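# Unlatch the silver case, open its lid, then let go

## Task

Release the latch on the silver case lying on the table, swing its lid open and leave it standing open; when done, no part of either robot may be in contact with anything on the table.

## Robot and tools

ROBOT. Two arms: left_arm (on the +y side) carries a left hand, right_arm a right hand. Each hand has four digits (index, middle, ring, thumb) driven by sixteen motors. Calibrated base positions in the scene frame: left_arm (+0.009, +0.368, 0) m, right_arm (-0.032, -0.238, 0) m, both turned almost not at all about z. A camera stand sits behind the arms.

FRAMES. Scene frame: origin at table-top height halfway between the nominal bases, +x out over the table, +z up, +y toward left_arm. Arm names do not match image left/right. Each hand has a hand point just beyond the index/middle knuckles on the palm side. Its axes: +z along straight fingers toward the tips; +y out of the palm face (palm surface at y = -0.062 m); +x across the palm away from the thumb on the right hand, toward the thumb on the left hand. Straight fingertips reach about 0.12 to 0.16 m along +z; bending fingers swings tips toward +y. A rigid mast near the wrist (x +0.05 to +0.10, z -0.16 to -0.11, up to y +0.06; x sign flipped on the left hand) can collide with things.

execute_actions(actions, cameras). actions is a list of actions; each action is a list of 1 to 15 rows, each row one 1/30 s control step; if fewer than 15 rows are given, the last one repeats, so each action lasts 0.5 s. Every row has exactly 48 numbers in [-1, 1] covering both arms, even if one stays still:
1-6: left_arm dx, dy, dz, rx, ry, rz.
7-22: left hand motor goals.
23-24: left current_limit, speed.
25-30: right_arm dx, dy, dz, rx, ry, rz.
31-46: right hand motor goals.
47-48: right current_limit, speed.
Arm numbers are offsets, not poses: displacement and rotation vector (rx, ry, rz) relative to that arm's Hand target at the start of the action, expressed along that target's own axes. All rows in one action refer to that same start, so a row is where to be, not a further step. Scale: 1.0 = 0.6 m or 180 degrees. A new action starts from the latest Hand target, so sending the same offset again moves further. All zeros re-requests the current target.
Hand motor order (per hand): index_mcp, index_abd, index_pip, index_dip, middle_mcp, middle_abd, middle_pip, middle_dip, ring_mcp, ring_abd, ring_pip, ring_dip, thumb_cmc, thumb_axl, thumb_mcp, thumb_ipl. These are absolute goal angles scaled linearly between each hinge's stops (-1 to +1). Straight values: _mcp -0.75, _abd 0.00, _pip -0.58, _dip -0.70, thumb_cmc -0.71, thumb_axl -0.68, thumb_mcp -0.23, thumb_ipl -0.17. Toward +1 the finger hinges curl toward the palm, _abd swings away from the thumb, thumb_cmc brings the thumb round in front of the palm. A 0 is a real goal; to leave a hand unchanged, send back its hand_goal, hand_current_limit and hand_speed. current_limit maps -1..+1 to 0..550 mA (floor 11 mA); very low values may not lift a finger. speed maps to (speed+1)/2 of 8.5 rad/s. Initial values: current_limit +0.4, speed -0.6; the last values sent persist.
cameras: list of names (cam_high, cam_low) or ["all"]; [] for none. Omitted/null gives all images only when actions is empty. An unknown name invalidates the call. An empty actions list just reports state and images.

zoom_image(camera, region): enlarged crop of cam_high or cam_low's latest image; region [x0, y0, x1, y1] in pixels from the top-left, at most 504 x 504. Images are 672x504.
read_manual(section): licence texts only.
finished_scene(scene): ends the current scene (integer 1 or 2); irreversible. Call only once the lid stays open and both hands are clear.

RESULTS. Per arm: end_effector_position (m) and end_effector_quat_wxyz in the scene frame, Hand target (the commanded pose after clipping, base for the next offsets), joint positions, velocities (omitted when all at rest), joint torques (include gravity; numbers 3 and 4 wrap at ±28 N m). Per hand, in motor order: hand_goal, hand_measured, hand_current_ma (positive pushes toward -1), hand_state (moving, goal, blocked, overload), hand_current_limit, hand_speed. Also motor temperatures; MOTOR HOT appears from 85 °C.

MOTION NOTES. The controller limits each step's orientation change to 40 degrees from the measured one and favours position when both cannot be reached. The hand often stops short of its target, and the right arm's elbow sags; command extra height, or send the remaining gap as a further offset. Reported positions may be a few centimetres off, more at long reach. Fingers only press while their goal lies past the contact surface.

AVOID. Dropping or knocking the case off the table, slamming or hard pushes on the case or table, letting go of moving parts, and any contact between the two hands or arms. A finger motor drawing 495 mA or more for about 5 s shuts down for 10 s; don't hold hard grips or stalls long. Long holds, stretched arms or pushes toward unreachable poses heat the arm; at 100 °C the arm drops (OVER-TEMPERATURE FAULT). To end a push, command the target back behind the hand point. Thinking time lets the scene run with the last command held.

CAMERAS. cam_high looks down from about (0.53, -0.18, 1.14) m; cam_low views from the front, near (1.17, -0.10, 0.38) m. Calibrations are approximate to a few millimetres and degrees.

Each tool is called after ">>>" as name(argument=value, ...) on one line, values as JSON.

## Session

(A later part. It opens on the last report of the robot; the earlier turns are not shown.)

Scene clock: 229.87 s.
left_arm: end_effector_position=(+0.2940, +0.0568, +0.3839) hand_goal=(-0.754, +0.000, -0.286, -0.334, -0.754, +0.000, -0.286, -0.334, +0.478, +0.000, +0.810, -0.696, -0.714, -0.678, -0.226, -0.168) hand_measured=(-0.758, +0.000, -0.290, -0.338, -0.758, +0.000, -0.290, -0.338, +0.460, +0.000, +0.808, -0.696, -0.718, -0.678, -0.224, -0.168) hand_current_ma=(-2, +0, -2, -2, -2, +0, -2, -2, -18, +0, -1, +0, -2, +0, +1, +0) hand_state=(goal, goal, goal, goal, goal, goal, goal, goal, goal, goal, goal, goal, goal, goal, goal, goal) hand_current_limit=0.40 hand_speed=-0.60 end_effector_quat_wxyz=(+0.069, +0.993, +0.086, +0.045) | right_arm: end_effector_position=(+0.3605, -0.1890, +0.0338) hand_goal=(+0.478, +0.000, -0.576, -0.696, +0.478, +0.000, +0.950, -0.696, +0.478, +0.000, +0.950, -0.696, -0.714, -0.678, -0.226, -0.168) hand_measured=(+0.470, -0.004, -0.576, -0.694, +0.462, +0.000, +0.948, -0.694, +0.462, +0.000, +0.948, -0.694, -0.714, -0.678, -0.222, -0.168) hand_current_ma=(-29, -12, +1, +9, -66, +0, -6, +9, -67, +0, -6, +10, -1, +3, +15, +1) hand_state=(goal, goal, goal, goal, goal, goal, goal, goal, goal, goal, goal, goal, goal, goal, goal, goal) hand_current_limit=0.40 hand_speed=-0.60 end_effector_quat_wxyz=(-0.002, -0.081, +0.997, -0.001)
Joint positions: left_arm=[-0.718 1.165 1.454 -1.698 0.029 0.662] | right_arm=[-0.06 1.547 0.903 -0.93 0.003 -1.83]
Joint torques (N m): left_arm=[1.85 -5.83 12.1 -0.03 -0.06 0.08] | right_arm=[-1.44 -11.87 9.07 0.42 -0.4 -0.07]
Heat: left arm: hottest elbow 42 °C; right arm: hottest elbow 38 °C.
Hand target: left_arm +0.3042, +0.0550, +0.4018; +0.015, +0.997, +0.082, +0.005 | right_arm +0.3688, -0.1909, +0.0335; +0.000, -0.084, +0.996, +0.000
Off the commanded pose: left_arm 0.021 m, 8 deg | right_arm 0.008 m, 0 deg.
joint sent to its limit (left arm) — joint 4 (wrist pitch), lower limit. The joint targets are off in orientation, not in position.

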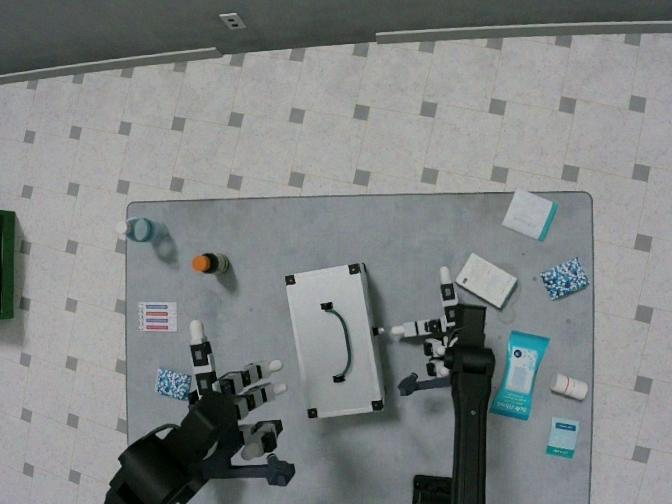

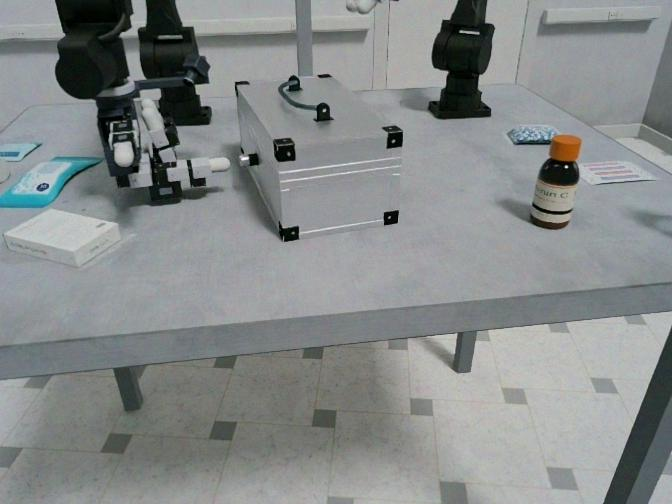

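>>> execute_actions(actions=[[[0.035,0.095,0.1,0.0098,-0.0024,0,-0.754,0,-0.285,-0.333,-0.754,0,-0.285,-0.333,0.479,0,0.81,-0.696,-0.714,-0.678,-0.226,-0.168,0.4,-0.6,0,0,0,0,0,0,0.479,0,-0.576,-0.696,0.479,0,0.95,-0.696,0.479,0,0.95,-0.696,-0.714,-0.678,-0.226,-0.168,0.4,-0.6]],[[0.035,0.095,0.09,0,0,0,-0.754,0,-0.285,-0.333,-0.754,0,-0.285,-0.333,0.479,0,0.81,-0.696,-0.714,-0.678,-0.226,-0.168,0.4,-0.6,0,0,0,0,0,0,0.479,0,-0.576,-0.696,0.479,0,0.95,-0.696,0.479,0,0.95,-0.696,-0.714,-0.678,-0.226,-0.168,0.4,-0.6]]], cameras=["all"])

>>> zoom_image(camera="cam_low", region=[200, 20, 400, 200])

>>> zoom_image(camera="cam_high", region=[270, 250, 430, 430])

Scene clock: 240.57 s.
left_arm: end_effector_position=(+0.3589, -0.0388, +0.2696) hand_goal=(-0.754, +0.000, -0.286, -0.334, -0.754, +0.000, -0.286, -0.334, +0.478, +0.000, +0.810, -0.696, -0.714, -0.678, -0.226, -0.168) hand_measured=(-0.756, +0.004, -0.284, -0.332, -0.754, +0.000, -0.288, -0.338, +0.462, +0.000, +0.808, -0.696, -0.714, -0.678, -0.222, -0.168) hand_current_ma=(+0, +1, +1, +1, +0, +0, -1, -1, -16, +0, -1, +0, +0, +0, +2, +0) hand_state=(goal, goal, goal, goal, goal, goal, goal, goal, goal, goal, goal, goal, goal, goal, goal, goal) hand_current_limit=0.40 hand_speed=-0.60 end_effector_quat_wxyz=(-0.019, +0.996, +0.083, -0.015) | right_arm: end_effector_position=(+0.3605, -0.1890, +0.0338) hand_goal=(+0.478, +0.000, -0.576, -0.696, +0.478, +0.000, +0.950, -0.696, +0.478, +0.000, +0.950, -0.696, -0.714, -0.678, -0.226, -0.168) hand_measured=(+0.470, -0.004, -0.576, -0.694, +0.462, +0.000, +0.948, -0.694, +0.462, +0.000, +0.948, -0.694, -0.714, -0.678, -0.222, -0.168) hand_current_ma=(-29, -12, +1, +9, -66, +0, -6, +9, -67, +0, -6, +10, -1, +3, +15, +1) hand_state=(goal, goal, goal, goal, goal, goal, goal, goal, goal, goal, goal, goal, goal, goal, goal, goal) hand_current_limit=0.40 hand_speed=-0.60 end_effector_quat_wxyz=(-0.002, -0.081, +0.997, -0.001)
Joint positions: left_arm=[-0.788 1.555 1.583 -1.648 -0.001 0.601] | right_arm=[-0.06 1.547 0.903 -0.93 0.003 -1.83]
Joint torques (N m): left_arm=[-0.03 -12.4 11.78 -0.02 0.03 -0.02] | right_arm=[-1.38 -11.69 9.14 0.55 -0.43 -0.07]
Heat: left arm: hottest elbow 42 °C; right arm: hottest elbow 38 °C.
Hand target: left_arm +0.3649, -0.0523, +0.2897; +0.000, +0.997, +0.082, +0.000 | right_arm +0.3688, -0.1909, +0.0335; +0.000, -0.084, +0.996, +0.000
Off the commanded pose: left_arm 0.025 m, 3 deg | right_arm 0.008 m, 0 deg.

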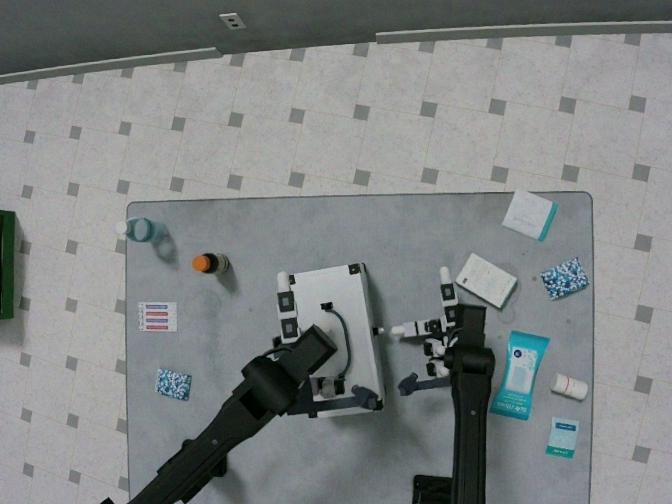

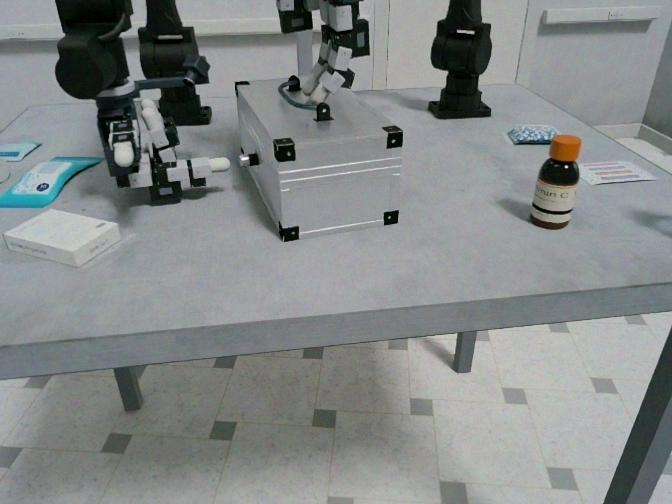

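Scaled by 2.520.

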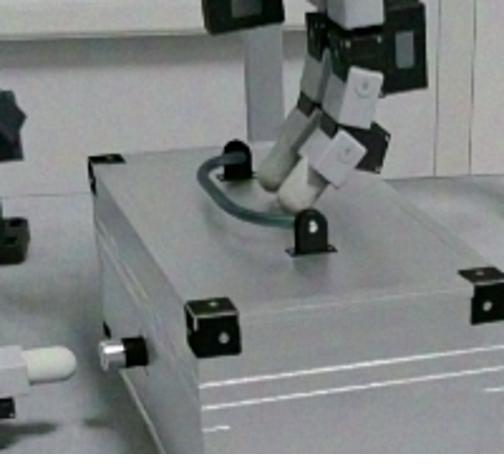

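Scaled by 2.800.

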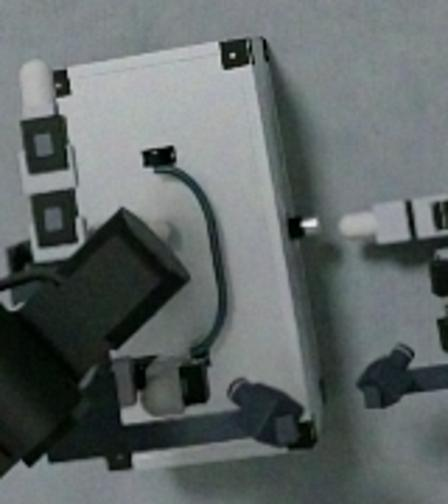

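>>> execute_actions(actions=[[[0.0,0.04,0.005,0,0,0,-0.754,0,-0.285,-0.333,-0.754,0,-0.285,-0.333,0.479,0,0.81,-0.696,-0.714,-0.678,-0.226,-0.168,0.4,-0.6,0,0,0,0,0,0,0.479,0,-0.576,-0.696,0.479,0,0.95,-0.696,0.479,0,0.95,-0.696,-0.714,-0.678,-0.226,-0.168,0.4,-0.6]]], cameras=["all"])

>>> zoom_image(camera="cam_low", region=[240, 60, 360, 160])

>>> zoom_image(camera="cam_high", region=[270, 250, 430, 430])

Scene clock: 257.43 s.
left_arm: end_effector_position=(+0.3633, -0.0602, +0.2746) hand_goal=(-0.754, +0.000, -0.286, -0.334, -0.754, +0.000, -0.286, -0.334, +0.478, +0.000, +0.810, -0.696, -0.714, -0.678, -0.226, -0.168) hand_measured=(-0.756, +0.002, -0.284, -0.332, -0.754, +0.000, -0.288, -0.338, +0.462, +0.000, +0.808, -0.696, -0.714, -0.678, -0.222, -0.168) hand_current_ma=(+0, +1, +1, +1, +0, +0, -1, -1, -16, +0, -1, +0, +0, +0, +2, +0) hand_state=(goal, goal, goal, goal, goal, goal, goal, goal, goal, goal, goal, goal, goal, goal, goal, goal) hand_current_limit=0.40 hand_speed=-0.60 end_effector_quat_wxyz=(-0.013, +0.996, +0.084, -0.010) | right_arm: end_effector_position=(+0.3605, -0.1890, +0.0338) hand_goal=(+0.478, +0.000, -0.576, -0.696, +0.478, +0.000, +0.950, -0.696, +0.478, +0.000, +0.950, -0.696, -0.714, -0.678, -0.226, -0.168) hand_measured=(+0.470, -0.004, -0.576, -0.694, +0.462, +0.000, +0.948, -0.694, +0.462, +0.000, +0.948, -0.694, -0.714, -0.678, -0.222, -0.168) hand_current_ma=(-29, -12, +1, +9, -66, +0, -6, +9, -67, +0, -6, +10, -1, +3, +15, +1) hand_state=(goal, goal, goal, goal, goal, goal, goal, goal, goal, goal, goal, goal, goal, goal, goal, goal) hand_current_limit=0.40 hand_speed=-0.60 end_effector_quat_wxyz=(-0.002, -0.081, +0.997, -0.001)
Joint positions: left_arm=[-0.814 1.593 1.638 -1.648 0 0.573] | right_arm=[-0.06 1.547 0.903 -0.93 0.003 -1.83]
Joint torques (N m): left_arm=[-0.26 -12.34 11.97 -0.06 0 -0.02] | right_arm=[-1.26 -11.34 9.05 0.4 -0.4 -0.05]
Heat: left arm: hottest elbow 41 °C; right arm: hottest elbow 38 °C.
Hand target: left_arm +0.3688, -0.0759, +0.2866; -0.001, +0.997, +0.082, +0.000 | right_arm +0.3688, -0.1909, +0.0335; +0.000, -0.084, +0.996, +0.000
Off the commanded pose: left_arm 0.021 m, 2 deg | right_arm 0.008 m, 0 deg.

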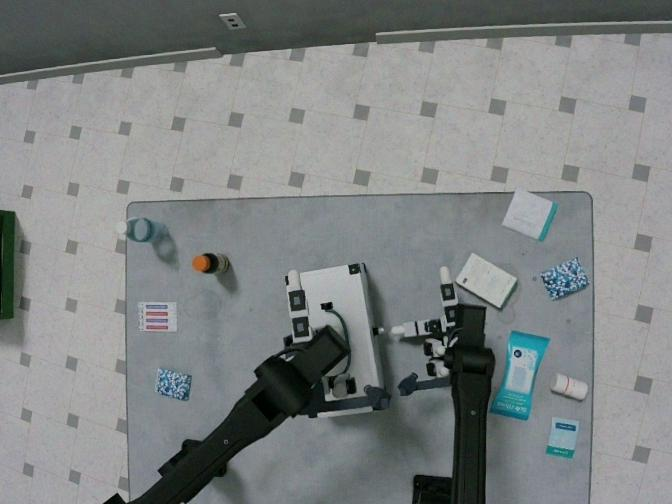

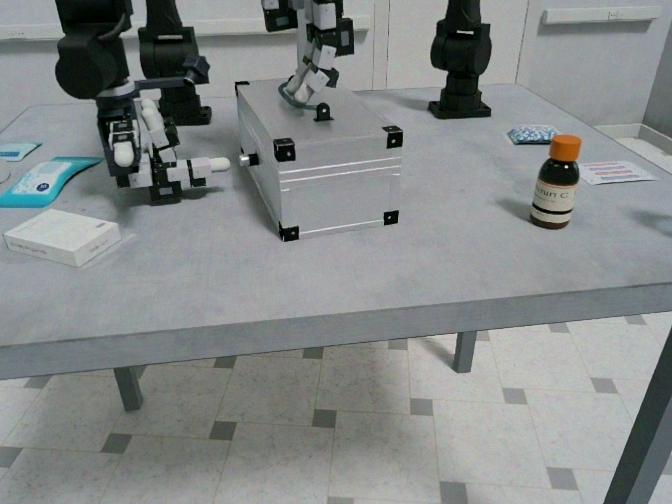

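Scaled by 4.200.

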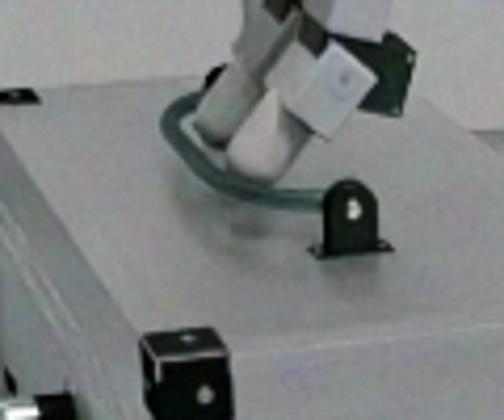

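Scaled by 2.800.

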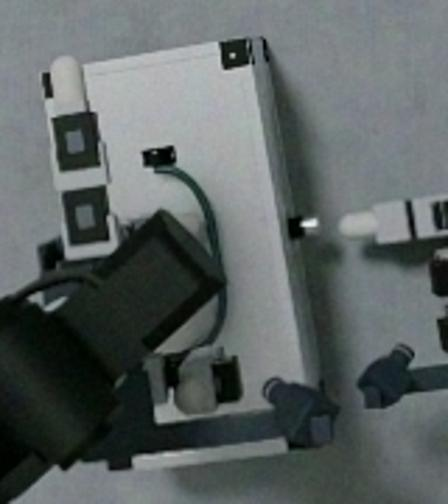

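>>> execute_actions(actions=[[[0.0,0.0,0.018,0,0,0,-0.754,0,-0.285,-0.333,-0.754,0,-0.285,-0.333,0.479,0,0.81,-0.696,-0.714,-0.678,-0.226,-0.168,0.4,-0.6,0,0,0,0,0,0,0.479,0,-0.576,-0.696,0.479,0,0.95,-0.696,0.479,0,0.95,-0.696,-0.714,-0.678,-0.226,-0.168,0.4,-0.6]]], cameras=["cam_low"])

>>> zoom_image(camera="cam_low", region=[240, 60, 360, 160])

Scene clock: 260.93 s.
left_arm: end_effector_position=(+0.3661, -0.0632, +0.2759) hand_goal=(-0.754, +0.000, -0.286, -0.334, -0.754, +0.000, -0.286, -0.334, +0.478, +0.000, +0.810, -0.696, -0.714, -0.678, -0.226, -0.168) hand_measured=(-0.760, +0.004, -0.288, -0.332, -0.754, +0.000, -0.288, -0.338, +0.462, +0.000, +0.808, -0.696, -0.714, -0.678, -0.222, -0.168) hand_current_ma=(-3, +1, +0, +0, +0, +0, -1, -1, -16, +0, -1, +0, +0, +0, +2, +0) hand_state=(goal, goal, goal, goal, goal, goal, goal, goal, goal, goal, goal, goal, goal, goal, goal, goal) hand_current_limit=0.40 hand_speed=-0.60 end_effector_quat_wxyz=(-0.006, +0.996, +0.084, -0.005) | right_arm: end_effector_position=(+0.3605, -0.1890, +0.0338) hand_goal=(+0.478, +0.000, -0.576, -0.696, +0.478, +0.000, +0.950, -0.696, +0.478, +0.000, +0.950, -0.696, -0.714, -0.678, -0.226, -0.168) hand_measured=(+0.470, -0.004, -0.576, -0.694, +0.462, +0.000, +0.948, -0.694, +0.462, +0.000, +0.948, -0.694, -0.714, -0.678, -0.222, -0.168) hand_current_ma=(-29, -12, +1, +9, -66, +0, -6, +9, -67, +0, -6, +10, -1, +3, +15, +1) hand_state=(goal, goal, goal, goal, goal, goal, goal, goal, goal, goal, goal, goal, goal, goal, goal, goal) hand_current_limit=0.40 hand_speed=-0.60 end_effector_quat_wxyz=(-0.002, -0.081, +0.997, -0.001)
Joint positions: left_arm=[-0.814 1.593 1.638 -1.631 0 0.572] | right_arm=[-0.06 1.547 0.903 -0.93 0.003 -1.83]
Joint torques (N m): left_arm=[-0.21 -12.16 9.76 0.43 -0.02 -0.02] | right_arm=[-1.32 -11.75 9.1 0.42 -0.41 -0.07]
Heat: left arm: hottest elbow 41 °C; right arm: hottest elbow 38 °C.
Hand target: left_arm +0.3687, -0.0759, +0.2758; -0.001, +0.997, +0.082, +0.000 | right_arm +0.3688, -0.1909, +0.0335; +0.000, -0.084, +0.996, +0.000
Off the commanded pose: left_arm 0.013 m, 1 deg | right_arm 0.008 m, 0 deg.
Images, in order (width x height): cam_low 672x504.

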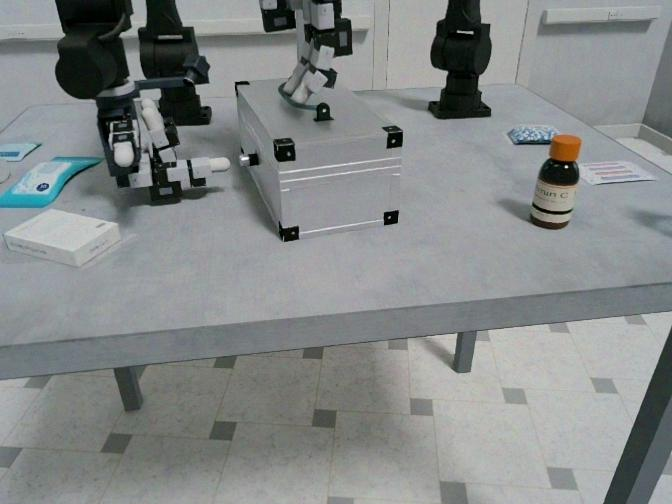

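Scaled by 4.200.

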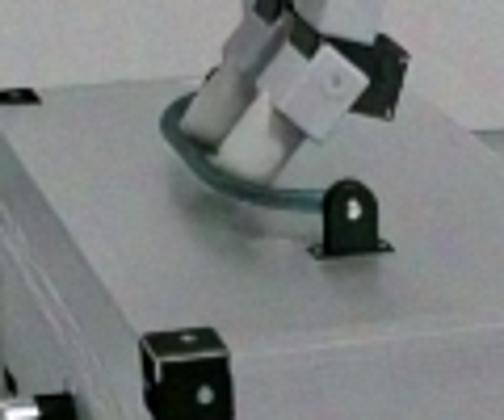

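>>> execute_actions(actions=[[[0.0,0.012,0.012,0,0,0,-0.754,0,-0.285,-0.333,-0.754,0,-0.285,-0.333,0.479,0,0.81,-0.696,-0.714,-0.678,-0.226,-0.168,0.4,-0.6,0,0,0,0,0,0,0.479,0,-0.576,-0.696,0.479,0,0.95,-0.696,0.479,0,0.95,-0.696,-0.714,-0.678,-0.226,-0.168,0.4,-0.6]]], cameras=["cam_low"])

>>> zoom_image(camera="cam_low", region=[240, 60, 360, 160])

Scene clock: 266.80 s.
left_arm: end_effector_position=(+0.3662, -0.0660, +0.2743) hand_goal=(-0.754, +0.000, -0.286, -0.334, -0.754, +0.000, -0.286, -0.334, +0.478, +0.000, +0.810, -0.696, -0.714, -0.678, -0.226, -0.168) hand_measured=(-0.766, +0.006, -0.290, -0.334, -0.764, +0.002, -0.288, -0.338, +0.462, +0.000, +0.808, -0.696, -0.714, -0.678, -0.222, -0.168) hand_current_ma=(-11, +2, -2, +0, -7, +0, -1, -1, -16, +0, -1, +0, +0, +0, +2, +0) hand_state=(goal, goal, goal, goal, goal, goal, goal, goal, goal, goal, goal, goal, goal, goal, goal, goal) hand_current_limit=0.40 hand_speed=-0.60 end_effector_quat_wxyz=(-0.006, +0.996, +0.086, -0.004) | right_arm: end_effector_position=(+0.3605, -0.1890, +0.0338) hand_goal=(+0.478, +0.000, -0.576, -0.696, +0.478, +0.000, +0.950, -0.696, +0.478, +0.000, +0.950, -0.696, -0.714, -0.678, -0.226, -0.168) hand_measured=(+0.470, -0.004, -0.576, -0.694, +0.462, +0.000, +0.948, -0.694, +0.462, +0.000, +0.948, -0.694, -0.714, -0.678, -0.222, -0.168) hand_current_ma=(-29, -12, +1, +9, -66, +0, -6, +9, -67, +0, -6, +10, -1, +3, +15, +1) hand_state=(goal, goal, goal, goal, goal, goal, goal, goal, goal, goal, goal, goal, goal, goal, goal, goal) hand_current_limit=0.40 hand_speed=-0.60 end_effector_quat_wxyz=(-0.002, -0.081, +0.997, -0.001)
Joint positions: left_arm=[-0.818 1.597 1.638 -1.625 -0.001 0.564] | right_arm=[-0.06 1.547 0.903 -0.93 0.003 -1.83]
Joint torques (N m): left_arm=[-0.5 -11.52 9.69 0.91 0.02 -0.03] | right_arm=[-1.03 -11.81 9.06 0.43 -0.39 -0.06]
Heat: left arm: hottest elbow 40 °C; right arm: hottest elbow 38 °C.
Hand target: left_arm +0.3699, -0.0831, +0.2686; +0.000, +0.997, +0.082, +0.000 | right_arm +0.3688, -0.1909, +0.0335; +0.000, -0.084, +0.996, +0.000
Off the commanded pose: left_arm 0.018 m, 1 deg | right_arm 0.008 m, 0 deg.
Images, in order (width x height): cam_low 672x504.

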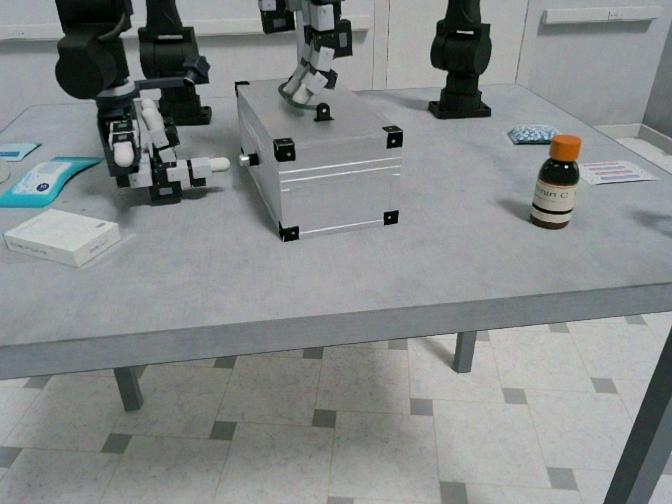

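Scaled by 4.200.

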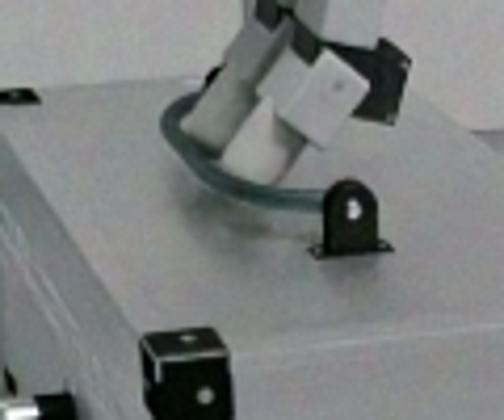

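>>> execute_actions(actions=[[[0.0,0.0,0.0,0,0,0,-0.754,0,-0.14,-0.18,-0.754,0,-0.14,-0.18,0.479,0,0.81,-0.696,-0.714,-0.678,-0.226,-0.168,0.4,-0.8,0,0,0,0,0,0,0.479,0,-0.576,-0.696,0.479,0,0.95,-0.696,0.479,0,0.95,-0.696,-0.714,-0.678,-0.226,-0.168,0.4,-0.6]]], cameras=["cam_low"])

>>> zoom_image(camera="cam_low", region=[240, 60, 360, 160])

Scene clock: 269.73 s.
left_arm: end_effector_position=(+0.3676, -0.0651, +0.2659) hand_goal=(-0.754, +0.000, -0.140, -0.180, -0.754, +0.000, -0.140, -0.180, +0.478, +0.000, +0.810, -0.696, -0.714, -0.678, -0.226, -0.168) hand_measured=(-0.804, +0.008, -0.198, -0.212, -0.802, +0.004, -0.202, -0.214, +0.462, +0.000, +0.808, -0.696, -0.714, -0.678, -0.222, -0.168) hand_current_ma=(-97, +5, -105, -42, -86, +2, -120, -48, -16, +0, -1, +0, +0, +0, +2, +0) hand_state=(blocked, goal, blocked, blocked, blocked, goal, blocked, blocked, goal, goal, goal, goal, goal, goal, goal, goal) hand_current_limit=0.40 hand_speed=-0.80 end_effector_quat_wxyz=(-0.017, +0.996, +0.087, -0.007) | right_arm: end_effector_position=(+0.3605, -0.1890, +0.0338) hand_goal=(+0.478, +0.000, -0.576, -0.696, +0.478, +0.000, +0.950, -0.696, +0.478, +0.000, +0.950, -0.696, -0.714, -0.678, -0.226, -0.168) hand_measured=(+0.470, -0.004, -0.576, -0.694, +0.462, +0.000, +0.948, -0.694, +0.462, +0.000, +0.948, -0.694, -0.714, -0.678, -0.222, -0.168) hand_current_ma=(-29, -12, +1, +9, -66, +0, -6, +9, -67, +0, -6, +10, -1, +3, +15, +1) hand_state=(goal, goal, goal, goal, goal, goal, goal, goal, goal, goal, goal, goal, goal, goal, goal, goal) hand_current_limit=0.40 hand_speed=-0.60 end_effector_quat_wxyz=(-0.002, -0.081, +0.997, -0.001)
Joint positions: left_arm=[-0.818 1.611 1.638 -1.633 -0.009 0.562] | right_arm=[-0.06 1.547 0.903 -0.93 0.003 -1.83]
Joint torques (N m): left_arm=[-0.44 -12.57 9.7 1.06 0.32 0.01] | right_arm=[-1.32 -12.1 9.06 0.44 -0.42 -0.07]
Heat: left arm: hottest elbow 40 °C; right arm: hottest elbow 39 °C.
Hand target: left_arm +0.3699, -0.0830, +0.2687; -0.001, +0.997, +0.082, +0.000 | right_arm +0.3688, -0.1909, +0.0335; +0.000, -0.084, +0.996, +0.000
Off the commanded pose: left_arm 0.018 m, 2 deg | right_arm 0.008 m, 0 deg.
Images, in order (width x height): cam_low 672x504.

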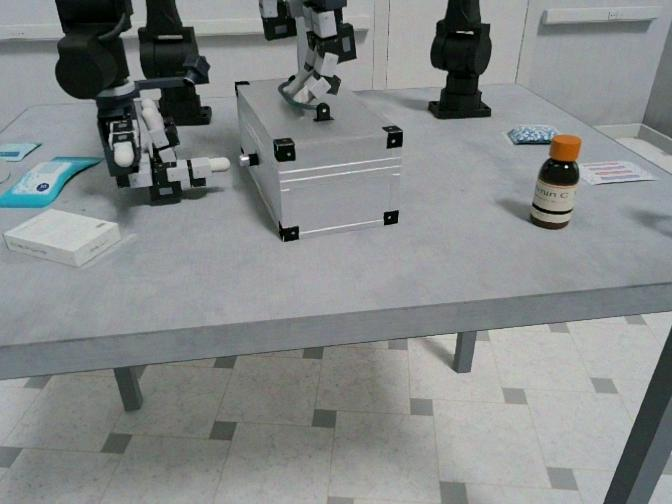

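Scaled by 4.200.

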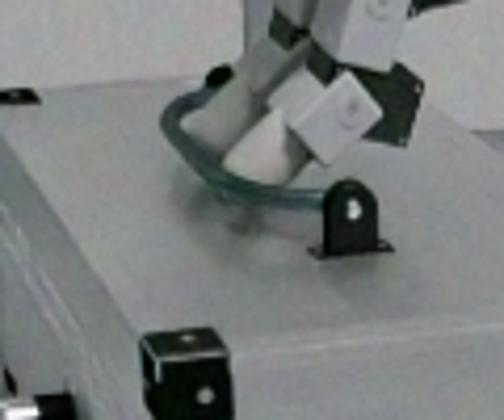

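>>> execute_actions(actions=[[[0.0,0.0,0.0,0,0,0,-0.754,0,-0.14,-0.18,-0.754,0,-0.14,-0.18,0.479,0,0.81,-0.696,-0.714,-0.678,-0.226,-0.168,0.4,-0.8,0.003,0.045,0,0,0,0,0.479,0,-0.576,-0.696,0.479,0,0.95,-0.696,0.479,0,0.95,-0.696,-0.714,-0.678,-0.226,-0.168,0.4,-0.6]],[[0.0,0.0,0.0,0,0,0,-0.754,0,-0.14,-0.18,-0.754,0,-0.14,-0.18,0.479,0,0.81,-0.696,-0.714,-0.678,-0.226,-0.168,0.4,-0.8,0,0.04,0,0,0,0,0.479,0,-0.576,-0.696,0.479,0,0.95,-0.696,0.479,0,0.95,-0.696,-0.714,-0.678,-0.226,-0.168,0.4,-0.6]]], cameras=["all"])

>>> zoom_image(camera="cam_low", region=[180, 50, 360, 250])

>>> zoom_image(camera="cam_high", region=[340, 290, 440, 390])

Scene clock: 277.93 s.
left_arm: end_effector_position=(+0.3676, -0.0651, +0.2659) hand_goal=(-0.754, +0.000, -0.140, -0.180, -0.754, +0.000, -0.140, -0.180, +0.478, +0.000, +0.810, -0.696, -0.714, -0.678, -0.226, -0.168) hand_measured=(-0.804, +0.008, -0.198, -0.212, -0.802, +0.004, -0.202, -0.214, +0.462, +0.000, +0.808, -0.696, -0.714, -0.678, -0.222, -0.168) hand_current_ma=(-97, +5, -105, -42, -86, +2, -120, -48, -16, +0, -1, +0, +0, +0, +2, +0) hand_state=(blocked, goal, blocked, blocked, blocked, goal, blocked, blocked, goal, goal, goal, goal, goal, goal, goal, goal) hand_current_limit=0.40 hand_speed=-0.80 end_effector_quat_wxyz=(-0.017, +0.996, +0.087, -0.007) | right_arm: end_effector_position=(+0.3629, -0.1648, +0.0309) hand_goal=(+0.478, +0.000, -0.576, -0.696, +0.478, +0.000, +0.950, -0.696, +0.478, +0.000, +0.950, -0.696, -0.714, -0.678, -0.226, -0.168) hand_measured=(+0.486, +0.054, -0.566, -0.690, +0.462, +0.000, +0.948, -0.694, +0.462, +0.000, +0.948, -0.694, -0.714, -0.678, -0.222, -0.168) hand_current_ma=(+36, +206, +38, +22, -66, +0, -6, +9, -66, +0, -6, +10, +2, +3, +15, +1) hand_state=(goal, blocked, goal, goal, goal, goal, goal, goal, goal, goal, goal, goal, goal, goal, goal, goal) hand_current_limit=0.40 hand_speed=-0.60 end_effector_quat_wxyz=(-0.004, -0.066, +0.998, -0.010)
Joint positions: left_arm=[-0.818 1.611 1.638 -1.633 -0.009 0.562] | right_arm=[0.012 1.547 0.899 -0.93 0.021 -1.727]
Joint torques (N m): left_arm=[-0.5 -12.57 9.7 1.07 0.32 0.01] | right_arm=[2.67 -14.51 6.64 0.59 -1.25 0.18]
Heat: left arm: hottest elbow 39 °C; right arm: hottest elbow 39 °C.
Hand target: left_arm +0.3699, -0.0830, +0.2687; -0.001, +0.997, +0.082, +0.000 | right_arm +0.3585, -0.1409, +0.0335; +0.000, -0.084, +0.996, +0.000
Off the commanded pose: left_arm 0.018 m, 2 deg | right_arm 0.024 m, 2 deg.

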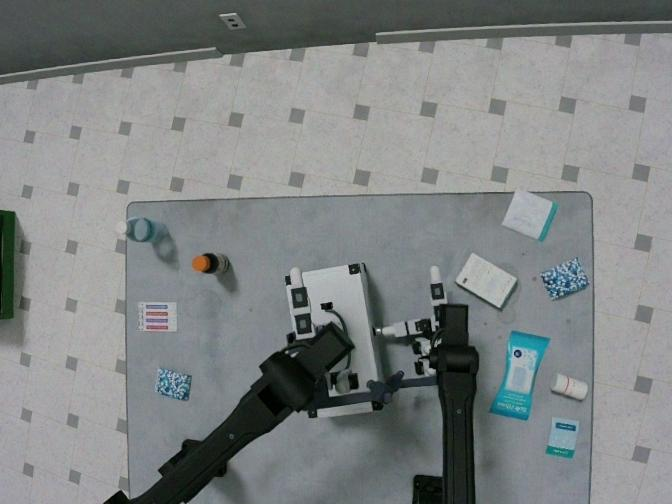

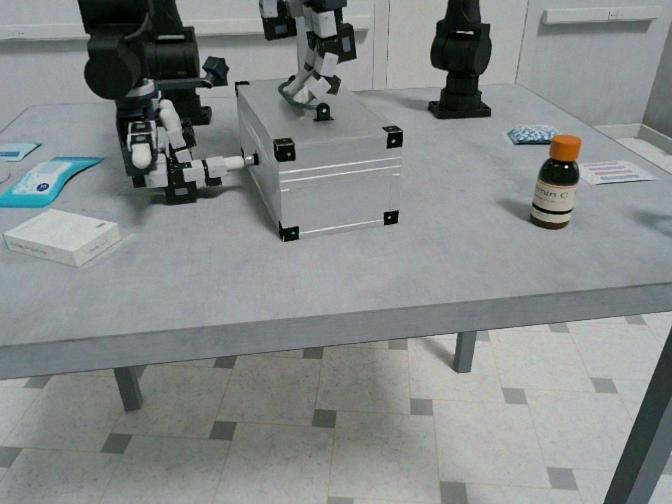

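Scaled by 2.520.

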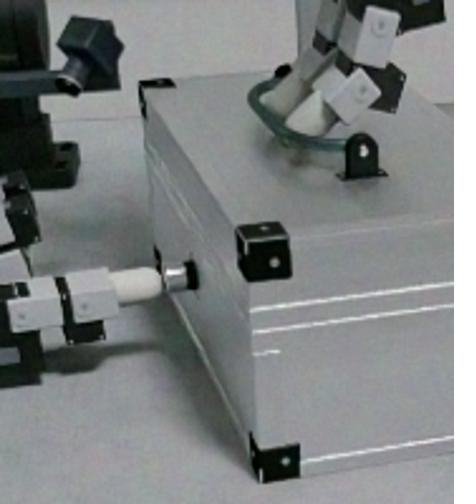

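Scaled by 5.040.

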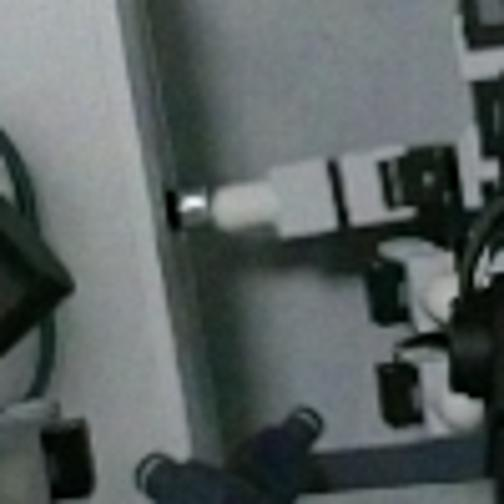

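>>> execute_actions(actions=[[[0,0,-0.03,0,0,0,-0.754,0,-0.14,-0.18,-0.754,0,-0.14,-0.18,0.479,0,0.81,-0.696,-0.714,-0.678,-0.226,-0.168,0.4,-0.8,0,0,0,0,0,0,0.479,0,-0.576,-0.696,0.479,0,0.95,-0.696,0.479,0,0.95,-0.696,-0.714,-0.678,-0.226,-0.168,0.4,-0.6]]], cameras=["all"])

>>> zoom_image(camera="cam_low", region=[200, 150, 480, 360])

Scene clock: 287.33 s.
left_arm: end_effector_position=(+0.3657, -0.0622, +0.2668) hand_goal=(-0.754, +0.000, -0.140, -0.180, -0.754, +0.000, -0.140, -0.180, +0.478, +0.000, +0.810, -0.696, -0.714, -0.678, -0.226, -0.168) hand_measured=(-0.800, +0.000, -0.170, -0.200, -0.800, -0.004, -0.174, -0.202, +0.462, +0.000, +0.808, -0.696, -0.714, -0.678, -0.222, -0.168) hand_current_ma=(-85, +0, -38, -20, -85, -1, -47, -23, -16, +0, -1, +0, +0, +0, +2, +0) hand_state=(blocked, goal, blocked, goal, blocked, goal, blocked, blocked, goal, goal, goal, goal, goal, goal, goal, goal) hand_current_limit=0.40 hand_speed=-0.80 end_effector_quat_wxyz=(-0.023, +0.996, +0.089, -0.011) | right_arm: end_effector_position=(+0.3628, -0.1648, +0.0307) hand_goal=(+0.478, +0.000, -0.576, -0.696, +0.478, +0.000, +0.950, -0.696, +0.478, +0.000, +0.950, -0.696, -0.714, -0.678, -0.226, -0.168) hand_measured=(+0.486, +0.054, -0.566, -0.690, +0.462, +0.000, +0.948, -0.694, +0.462, +0.000, +0.948, -0.694, -0.714, -0.678, -0.222, -0.168) hand_current_ma=(+36, +207, +38, +22, -66, +0, -6, +9, -66, +0, -6, +10, +2, +3, +15, +1) hand_state=(goal, blocked, goal, goal, goal, goal, goal, goal, goal, goal, goal, goal, goal, goal, goal, goal) hand_current_limit=0.40 hand_speed=-0.60 end_effector_quat_wxyz=(-0.005, -0.066, +0.998, -0.010)
Joint positions: left_arm=[-0.818 1.611 1.644 -1.652 -0.01 0.557] | right_arm=[0.012 1.547 0.899 -0.93 0.021 -1.727]
Joint torques (N m): left_arm=[-0.5 -12.57 12.96 -0.18 0.35 0.06] | right_arm=[2.73 -14.62 6.68 0.66 -1.25 0.15]
Heat: left arm: hottest elbow 39 °C; right arm: hottest elbow 37 °C.
Hand target: left_arm +0.3700, -0.0831, +0.2866; +0.000, +0.997, +0.082, +0.000 | right_arm +0.3583, -0.1409, +0.0334; +0.000, -0.084, +0.996, +0.000
Off the commanded pose: left_arm 0.029 m, 3 deg | right_arm 0.024 m, 3 deg.

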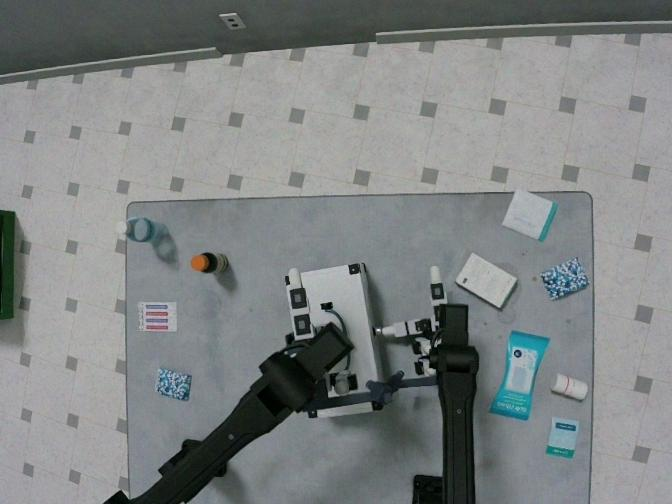

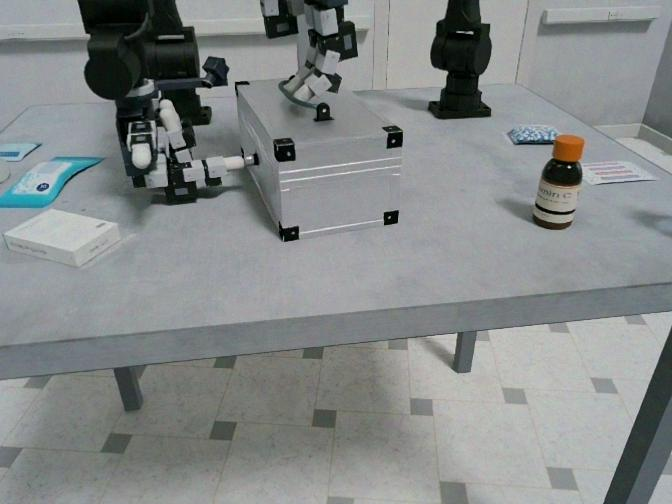

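Scaled by 1.800.

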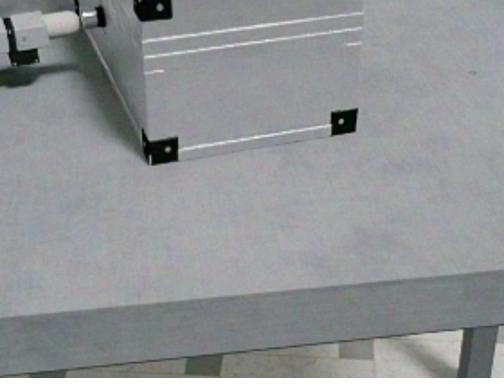

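>>> execute_actions(actions=[[[0,0,-0.03,0,0,0,-0.754,0,-0.14,-0.18,-0.754,0,-0.14,-0.18,0.479,0,0.81,-0.696,-0.714,-0.678,-0.226,-0.168,0.4,-0.8,0,0,0,0,0,0,0.479,0,-0.576,-0.696,0.479,0,0.95,-0.696,0.479,0,0.95,-0.696,-0.714,-0.678,-0.226,-0.168,0.4,-0.6]]], cameras=["cam_low"])

>>> zoom_image(camera="cam_low", region=[200, 60, 440, 240])

Scene clock: 292.37 s.
left_arm: end_effector_position=(+0.3690, -0.0692, +0.2945) hand_goal=(-0.754, +0.000, -0.140, -0.180, -0.754, +0.000, -0.140, -0.180, +0.478, +0.000, +0.810, -0.696, -0.714, -0.678, -0.226, -0.168) hand_measured=(-0.756, +0.000, -0.144, -0.184, -0.756, -0.004, -0.144, -0.184, +0.462, +0.000, +0.808, -0.696, -0.714, -0.678, -0.222, -0.168) hand_current_ma=(-1, +0, -2, -2, -1, -1, -2, -2, -16, +0, -1, +0, +0, +0, +2, +0) hand_state=(goal, goal, goal, goal, goal, goal, goal, goal, goal, goal, goal, goal, goal, goal, goal, goal) hand_current_limit=0.40 hand_speed=-0.80 end_effector_quat_wxyz=(-0.008, +0.996, +0.089, -0.006) | right_arm: end_effector_position=(+0.3628, -0.1648, +0.0307) hand_goal=(+0.478, +0.000, -0.576, -0.696, +0.478, +0.000, +0.950, -0.696, +0.478, +0.000, +0.950, -0.696, -0.714, -0.678, -0.226, -0.168) hand_measured=(+0.486, +0.054, -0.566, -0.690, +0.462, +0.000, +0.948, -0.694, +0.462, +0.000, +0.948, -0.694, -0.714, -0.678, -0.222, -0.168) hand_current_ma=(+36, +207, +38, +22, -66, +0, -6, +9, -66, +0, -6, +10, +2, +3, +15, +1) hand_state=(goal, blocked, goal, goal, goal, goal, goal, goal, goal, goal, goal, goal, goal, goal, goal, goal) hand_current_limit=0.40 hand_speed=-0.60 end_effector_quat_wxyz=(-0.005, -0.066, +0.998, -0.010)
Joint positions: left_arm=[-0.819 1.616 1.715 -1.69 -0.001 0.557] | right_arm=[0.012 1.547 0.899 -0.93 0.021 -1.727]
Joint torques (N m): left_arm=[-0.38 -12.34 11.71 -0.54 0.01 0.05] | right_arm=[2.9 -14.8 6.68 0.57 -1.21 0.16]
Heat: left arm: hottest elbow 39 °C; right arm: hottest elbow 37 °C.
Hand target: left_arm +0.3700, -0.0830, +0.3047; +0.000, +0.997, +0.082, +0.000 | right_arm +0.3583, -0.1409, +0.0334; +0.000, -0.084, +0.996, +0.000
Off the commanded pose: left_arm 0.017 m, 1 deg | right_arm 0.024 m, 3 deg.
Images, in order (width x height): cam_low 672x504.

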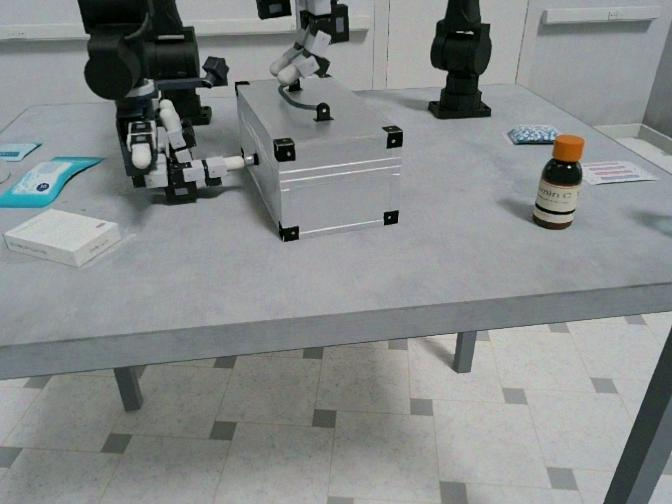

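Scaled by 2.100.

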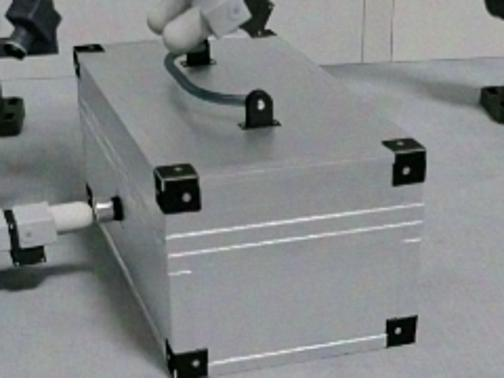

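>>> zoom_image(camera="cam_low", region=[215, 130, 295, 190])

>>> zoom_image(camera="cam_low", region=[230, 50, 350, 140])

Scaled by 6.300.

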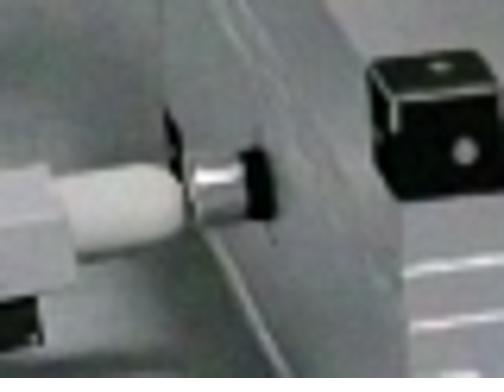

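Scaled by 4.200.

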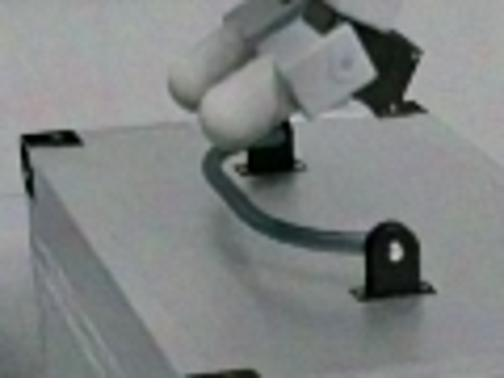

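>>> execute_actions(actions=[[[0.03,0,-0.06,0,0,-0.16,-0.754,0,-0.285,-0.333,-0.754,0,-0.285,-0.333,0.479,0,0.81,-0.696,-0.714,-0.678,-0.226,-0.168,0.4,-0.6,0,0,0,0,0,0,0.479,0,-0.576,-0.696,0.479,0,0.95,-0.696,0.479,0,0.95,-0.696,-0.714,-0.678,-0.226,-0.168,0.4,-0.6]],[[0.03,0,0,0,0,-0.17,-0.754,0,-0.58,-0.7,-0.754,0,-0.58,-0.7,0.479,0,0.81,-0.696,-0.714,-0.678,-0.226,-0.168,0.4,-0.6,0,0,0,0,0,0,0.479,0,-0.576,-0.696,0.479,0,0.95,-0.696,0.479,0,0.95,-0.696,-0.714,-0.678,-0.226,-0.168,0.4,-0.6]],[[0.03,0.0,0,0,0,-0.17,-0.754,0,-0.58,-0.7,-0.754,0,-0.58,-0.7,0.479,0,0.81,-0.696,-0.714,-0.678,-0.226,-0.168,0.4,-0.6,0,0,0,0,0,0,0.479,0,-0.576,-0.696,0.479,0,0.95,-0.696,0.479,0,0.95,-0.696,-0.714,-0.678,-0.226,-0.168,0.4,-0.6]]], cameras=["all"])

Scene clock: 328.87 s.
left_arm: end_effector_position=(+0.4067, -0.0388, +0.3317) hand_goal=(-0.754, +0.000, -0.580, -0.700, -0.754, +0.000, -0.580, -0.700, +0.478, +0.000, +0.810, -0.696, -0.714, -0.678, -0.226, -0.168) hand_measured=(-0.754, +0.000, -0.578, -0.696, -0.756, -0.004, -0.578, -0.696, +0.462, +0.000, +0.808, -0.696, -0.714, -0.678, -0.222, -0.168) hand_current_ma=(+0, +0, +1, +1, +0, -1, +1, +1, -16, +0, -1, +0, +0, +0, +2, +0) hand_state=(goal, goal, goal, goal, goal, goal, goal, goal, goal, goal, goal, goal, goal, goal, goal, goal) hand_current_limit=0.40 hand_speed=-0.60 end_effector_quat_wxyz=(+0.044, +0.651, +0.758, -0.001) | right_arm: end_effector_position=(+0.3628, -0.1648, +0.0307) hand_goal=(+0.478, +0.000, -0.576, -0.696, +0.478, +0.000, +0.950, -0.696, +0.478, +0.000, +0.950, -0.696, -0.714, -0.678, -0.226, -0.168) hand_measured=(+0.486, +0.054, -0.566, -0.690, +0.462, +0.000, +0.948, -0.694, +0.462, +0.000, +0.948, -0.694, -0.714, -0.678, -0.222, -0.168) hand_current_ma=(+36, +207, +38, +22, -66, +0, -6, +9, -66, +0, -6, +10, +2, +3, +15, +1) hand_state=(goal, blocked, goal, goal, goal, goal, goal, goal, goal, goal, goal, goal, goal, goal, goal, goal) hand_current_limit=0.40 hand_speed=-0.60 end_effector_quat_wxyz=(-0.005, -0.066, +0.998, -0.010)
Joint positions: left_arm=[-0.937 1.734 1.95 -1.701 -0.02 -1.105] | right_arm=[0.012 1.547 0.899 -0.93 0.021 -1.727]
Joint torques (N m): left_arm=[-0.26 -14.21 11.95 -0.24 -0.29 0.01] | right_arm=[2.9 -14.45 6.67 0.64 -1.26 0.15]
Heat: left arm: hottest elbow 40 °C; right arm: hottest elbow 36 °C.
Hand target: left_arm +0.4083, -0.0523, +0.3407; +0.000, +0.647, +0.762, +0.000 | right_arm +0.3583, -0.1409, +0.0334; +0.000, -0.084, +0.996, +0.000
Off the commanded pose: left_arm 0.016 m, 5 deg | right_arm 0.024 m, 3 deg.
joint sent to its limit (left arm) — joint 4 (wrist pitch), lower limit. The joint targets are off in orientation, not in position.

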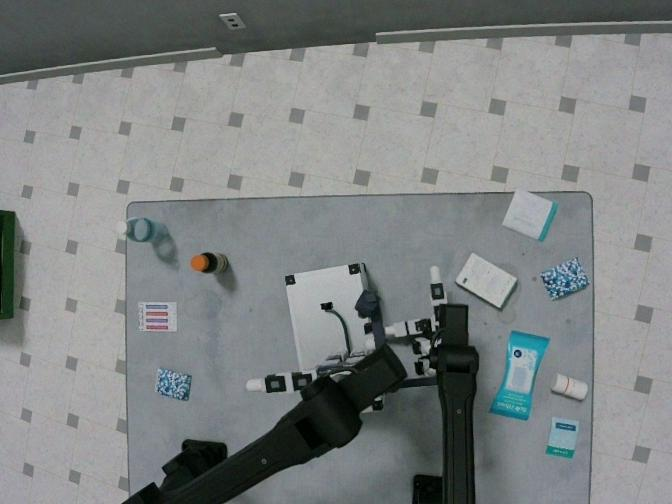

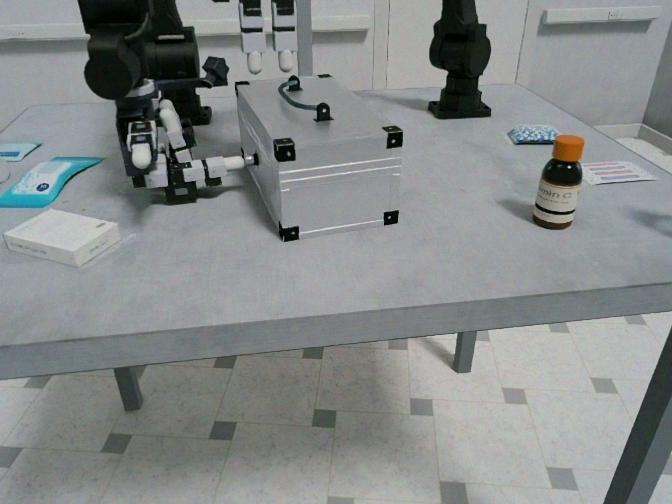

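>>> execute_actions(actions=[[[0.0165,0.058,-0.0,0,0,0,-0.754,-0.1,-0.58,-0.7,-0.754,0.1,-0.58,-0.7,0.479,0,0.81,-0.696,-0.714,-0.678,-0.226,-0.168,0.4,-0.6,0,0,0,0,0,0,0.479,0,-0.576,-0.696,0.479,0,0.95,-0.696,0.479,0,0.95,-0.696,-0.714,-0.678,-0.226,-0.168,0.4,-0.6]]], cameras=["all"])

>>> zoom_image(camera="cam_low", region=[220, 20, 360, 140])

>>> zoom_image(camera="cam_high", region=[270, 250, 430, 420])

Scene clock: 334.97 s.
left_arm: end_effector_position=(+0.4302, -0.0299, +0.3328) hand_goal=(-0.754, -0.100, -0.580, -0.700, -0.754, +0.100, -0.580, -0.700, +0.478, +0.000, +0.810, -0.696, -0.714, -0.678, -0.226, -0.168) hand_measured=(-0.754, -0.096, -0.578, -0.696, -0.756, +0.096, -0.578, -0.696, +0.462, +0.000, +0.808, -0.696, -0.714, -0.678, -0.222, -0.168) hand_current_ma=(+0, +1, +1, +1, +0, -1, +1, +1, -16, +0, -1, +0, +0, +0, +2, +0) hand_state=(goal, goal, goal, goal, goal, goal, goal, goal, goal, goal, goal, goal, goal, goal, goal, goal) hand_current_limit=0.40 hand_speed=-0.60 end_effector_quat_wxyz=(+0.047, +0.650, +0.758, +0.000) | right_arm: end_effector_position=(+0.3628, -0.1648, +0.0307) hand_goal=(+0.478, +0.000, -0.576, -0.696, +0.478, +0.000, +0.950, -0.696, +0.478, +0.000, +0.950, -0.696, -0.714, -0.678, -0.226, -0.168) hand_measured=(+0.486, +0.054, -0.566, -0.690, +0.462, +0.000, +0.948, -0.694, +0.462, +0.000, +0.948, -0.694, -0.714, -0.678, -0.222, -0.168) hand_current_ma=(+36, +207, +38, +22, -66, +0, -6, +9, -66, +0, -6, +10, +2, +3, +15, +1) hand_state=(goal, blocked, goal, goal, goal, goal, goal, goal, goal, goal, goal, goal, goal, goal, goal, goal) hand_current_limit=0.40 hand_speed=-0.60 end_effector_quat_wxyz=(-0.005, -0.066, +0.998, -0.010)
Joint positions: left_arm=[-0.893 1.75 1.974 -1.701 -0.019 -1.062] | right_arm=[0.012 1.547 0.899 -0.93 0.021 -1.727]
Joint torques (N m): left_arm=[1.32 -14.27 11.84 -0.23 -0.24 0.09] | right_arm=[2.9 -14.62 6.72 0.59 -1.21 0.15]
Heat: left arm: hottest elbow 41 °C; right arm: hottest elbow 35 °C.
Hand target: left_arm +0.4411, -0.0369, +0.3407; -0.001, +0.647, +0.762, +0.000 | right_arm +0.3583, -0.1409, +0.0334; +0.000, -0.084, +0.996, +0.000
Off the commanded pose: left_arm 0.015 m, 6 deg | right_arm 0.024 m, 3 deg.
joint sent to its limit (left arm) — joint 4 (wrist pitch), lower limit. The joint targets are off in orientation, not in position.

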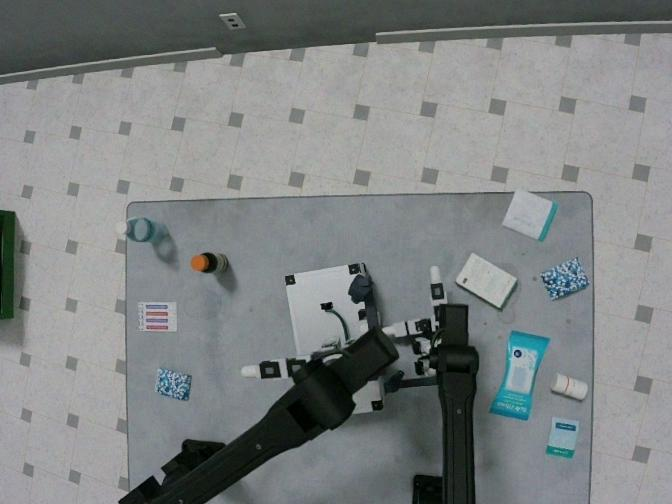

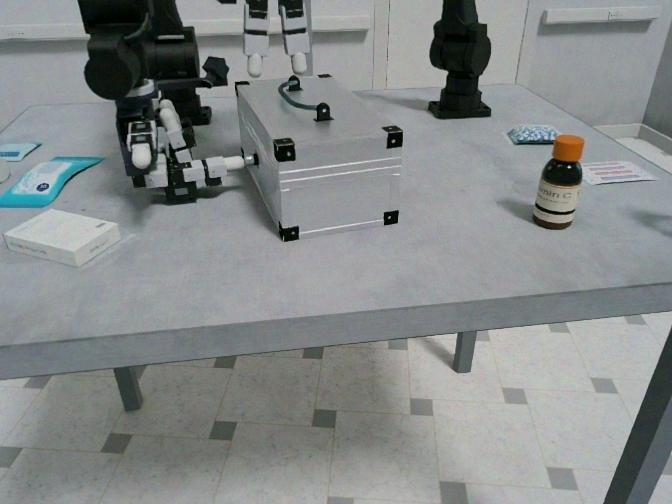

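Scaled by 3.600.

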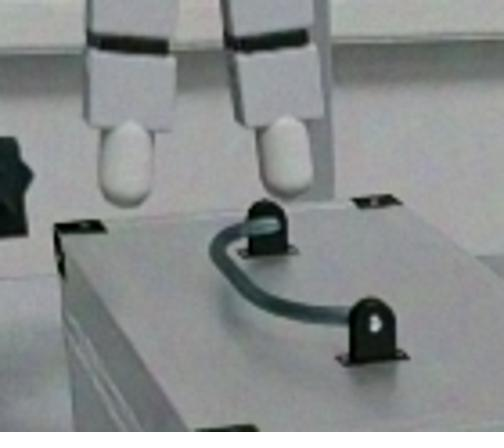

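Scaled by 2.965.

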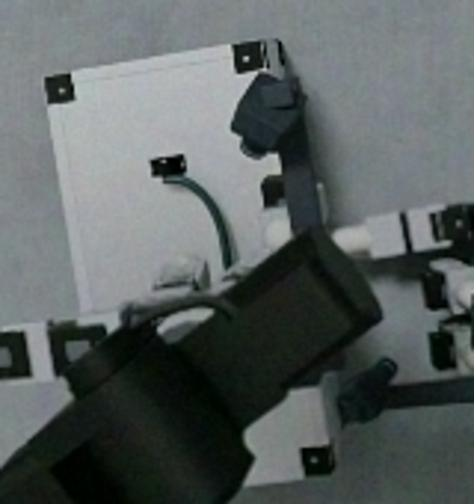

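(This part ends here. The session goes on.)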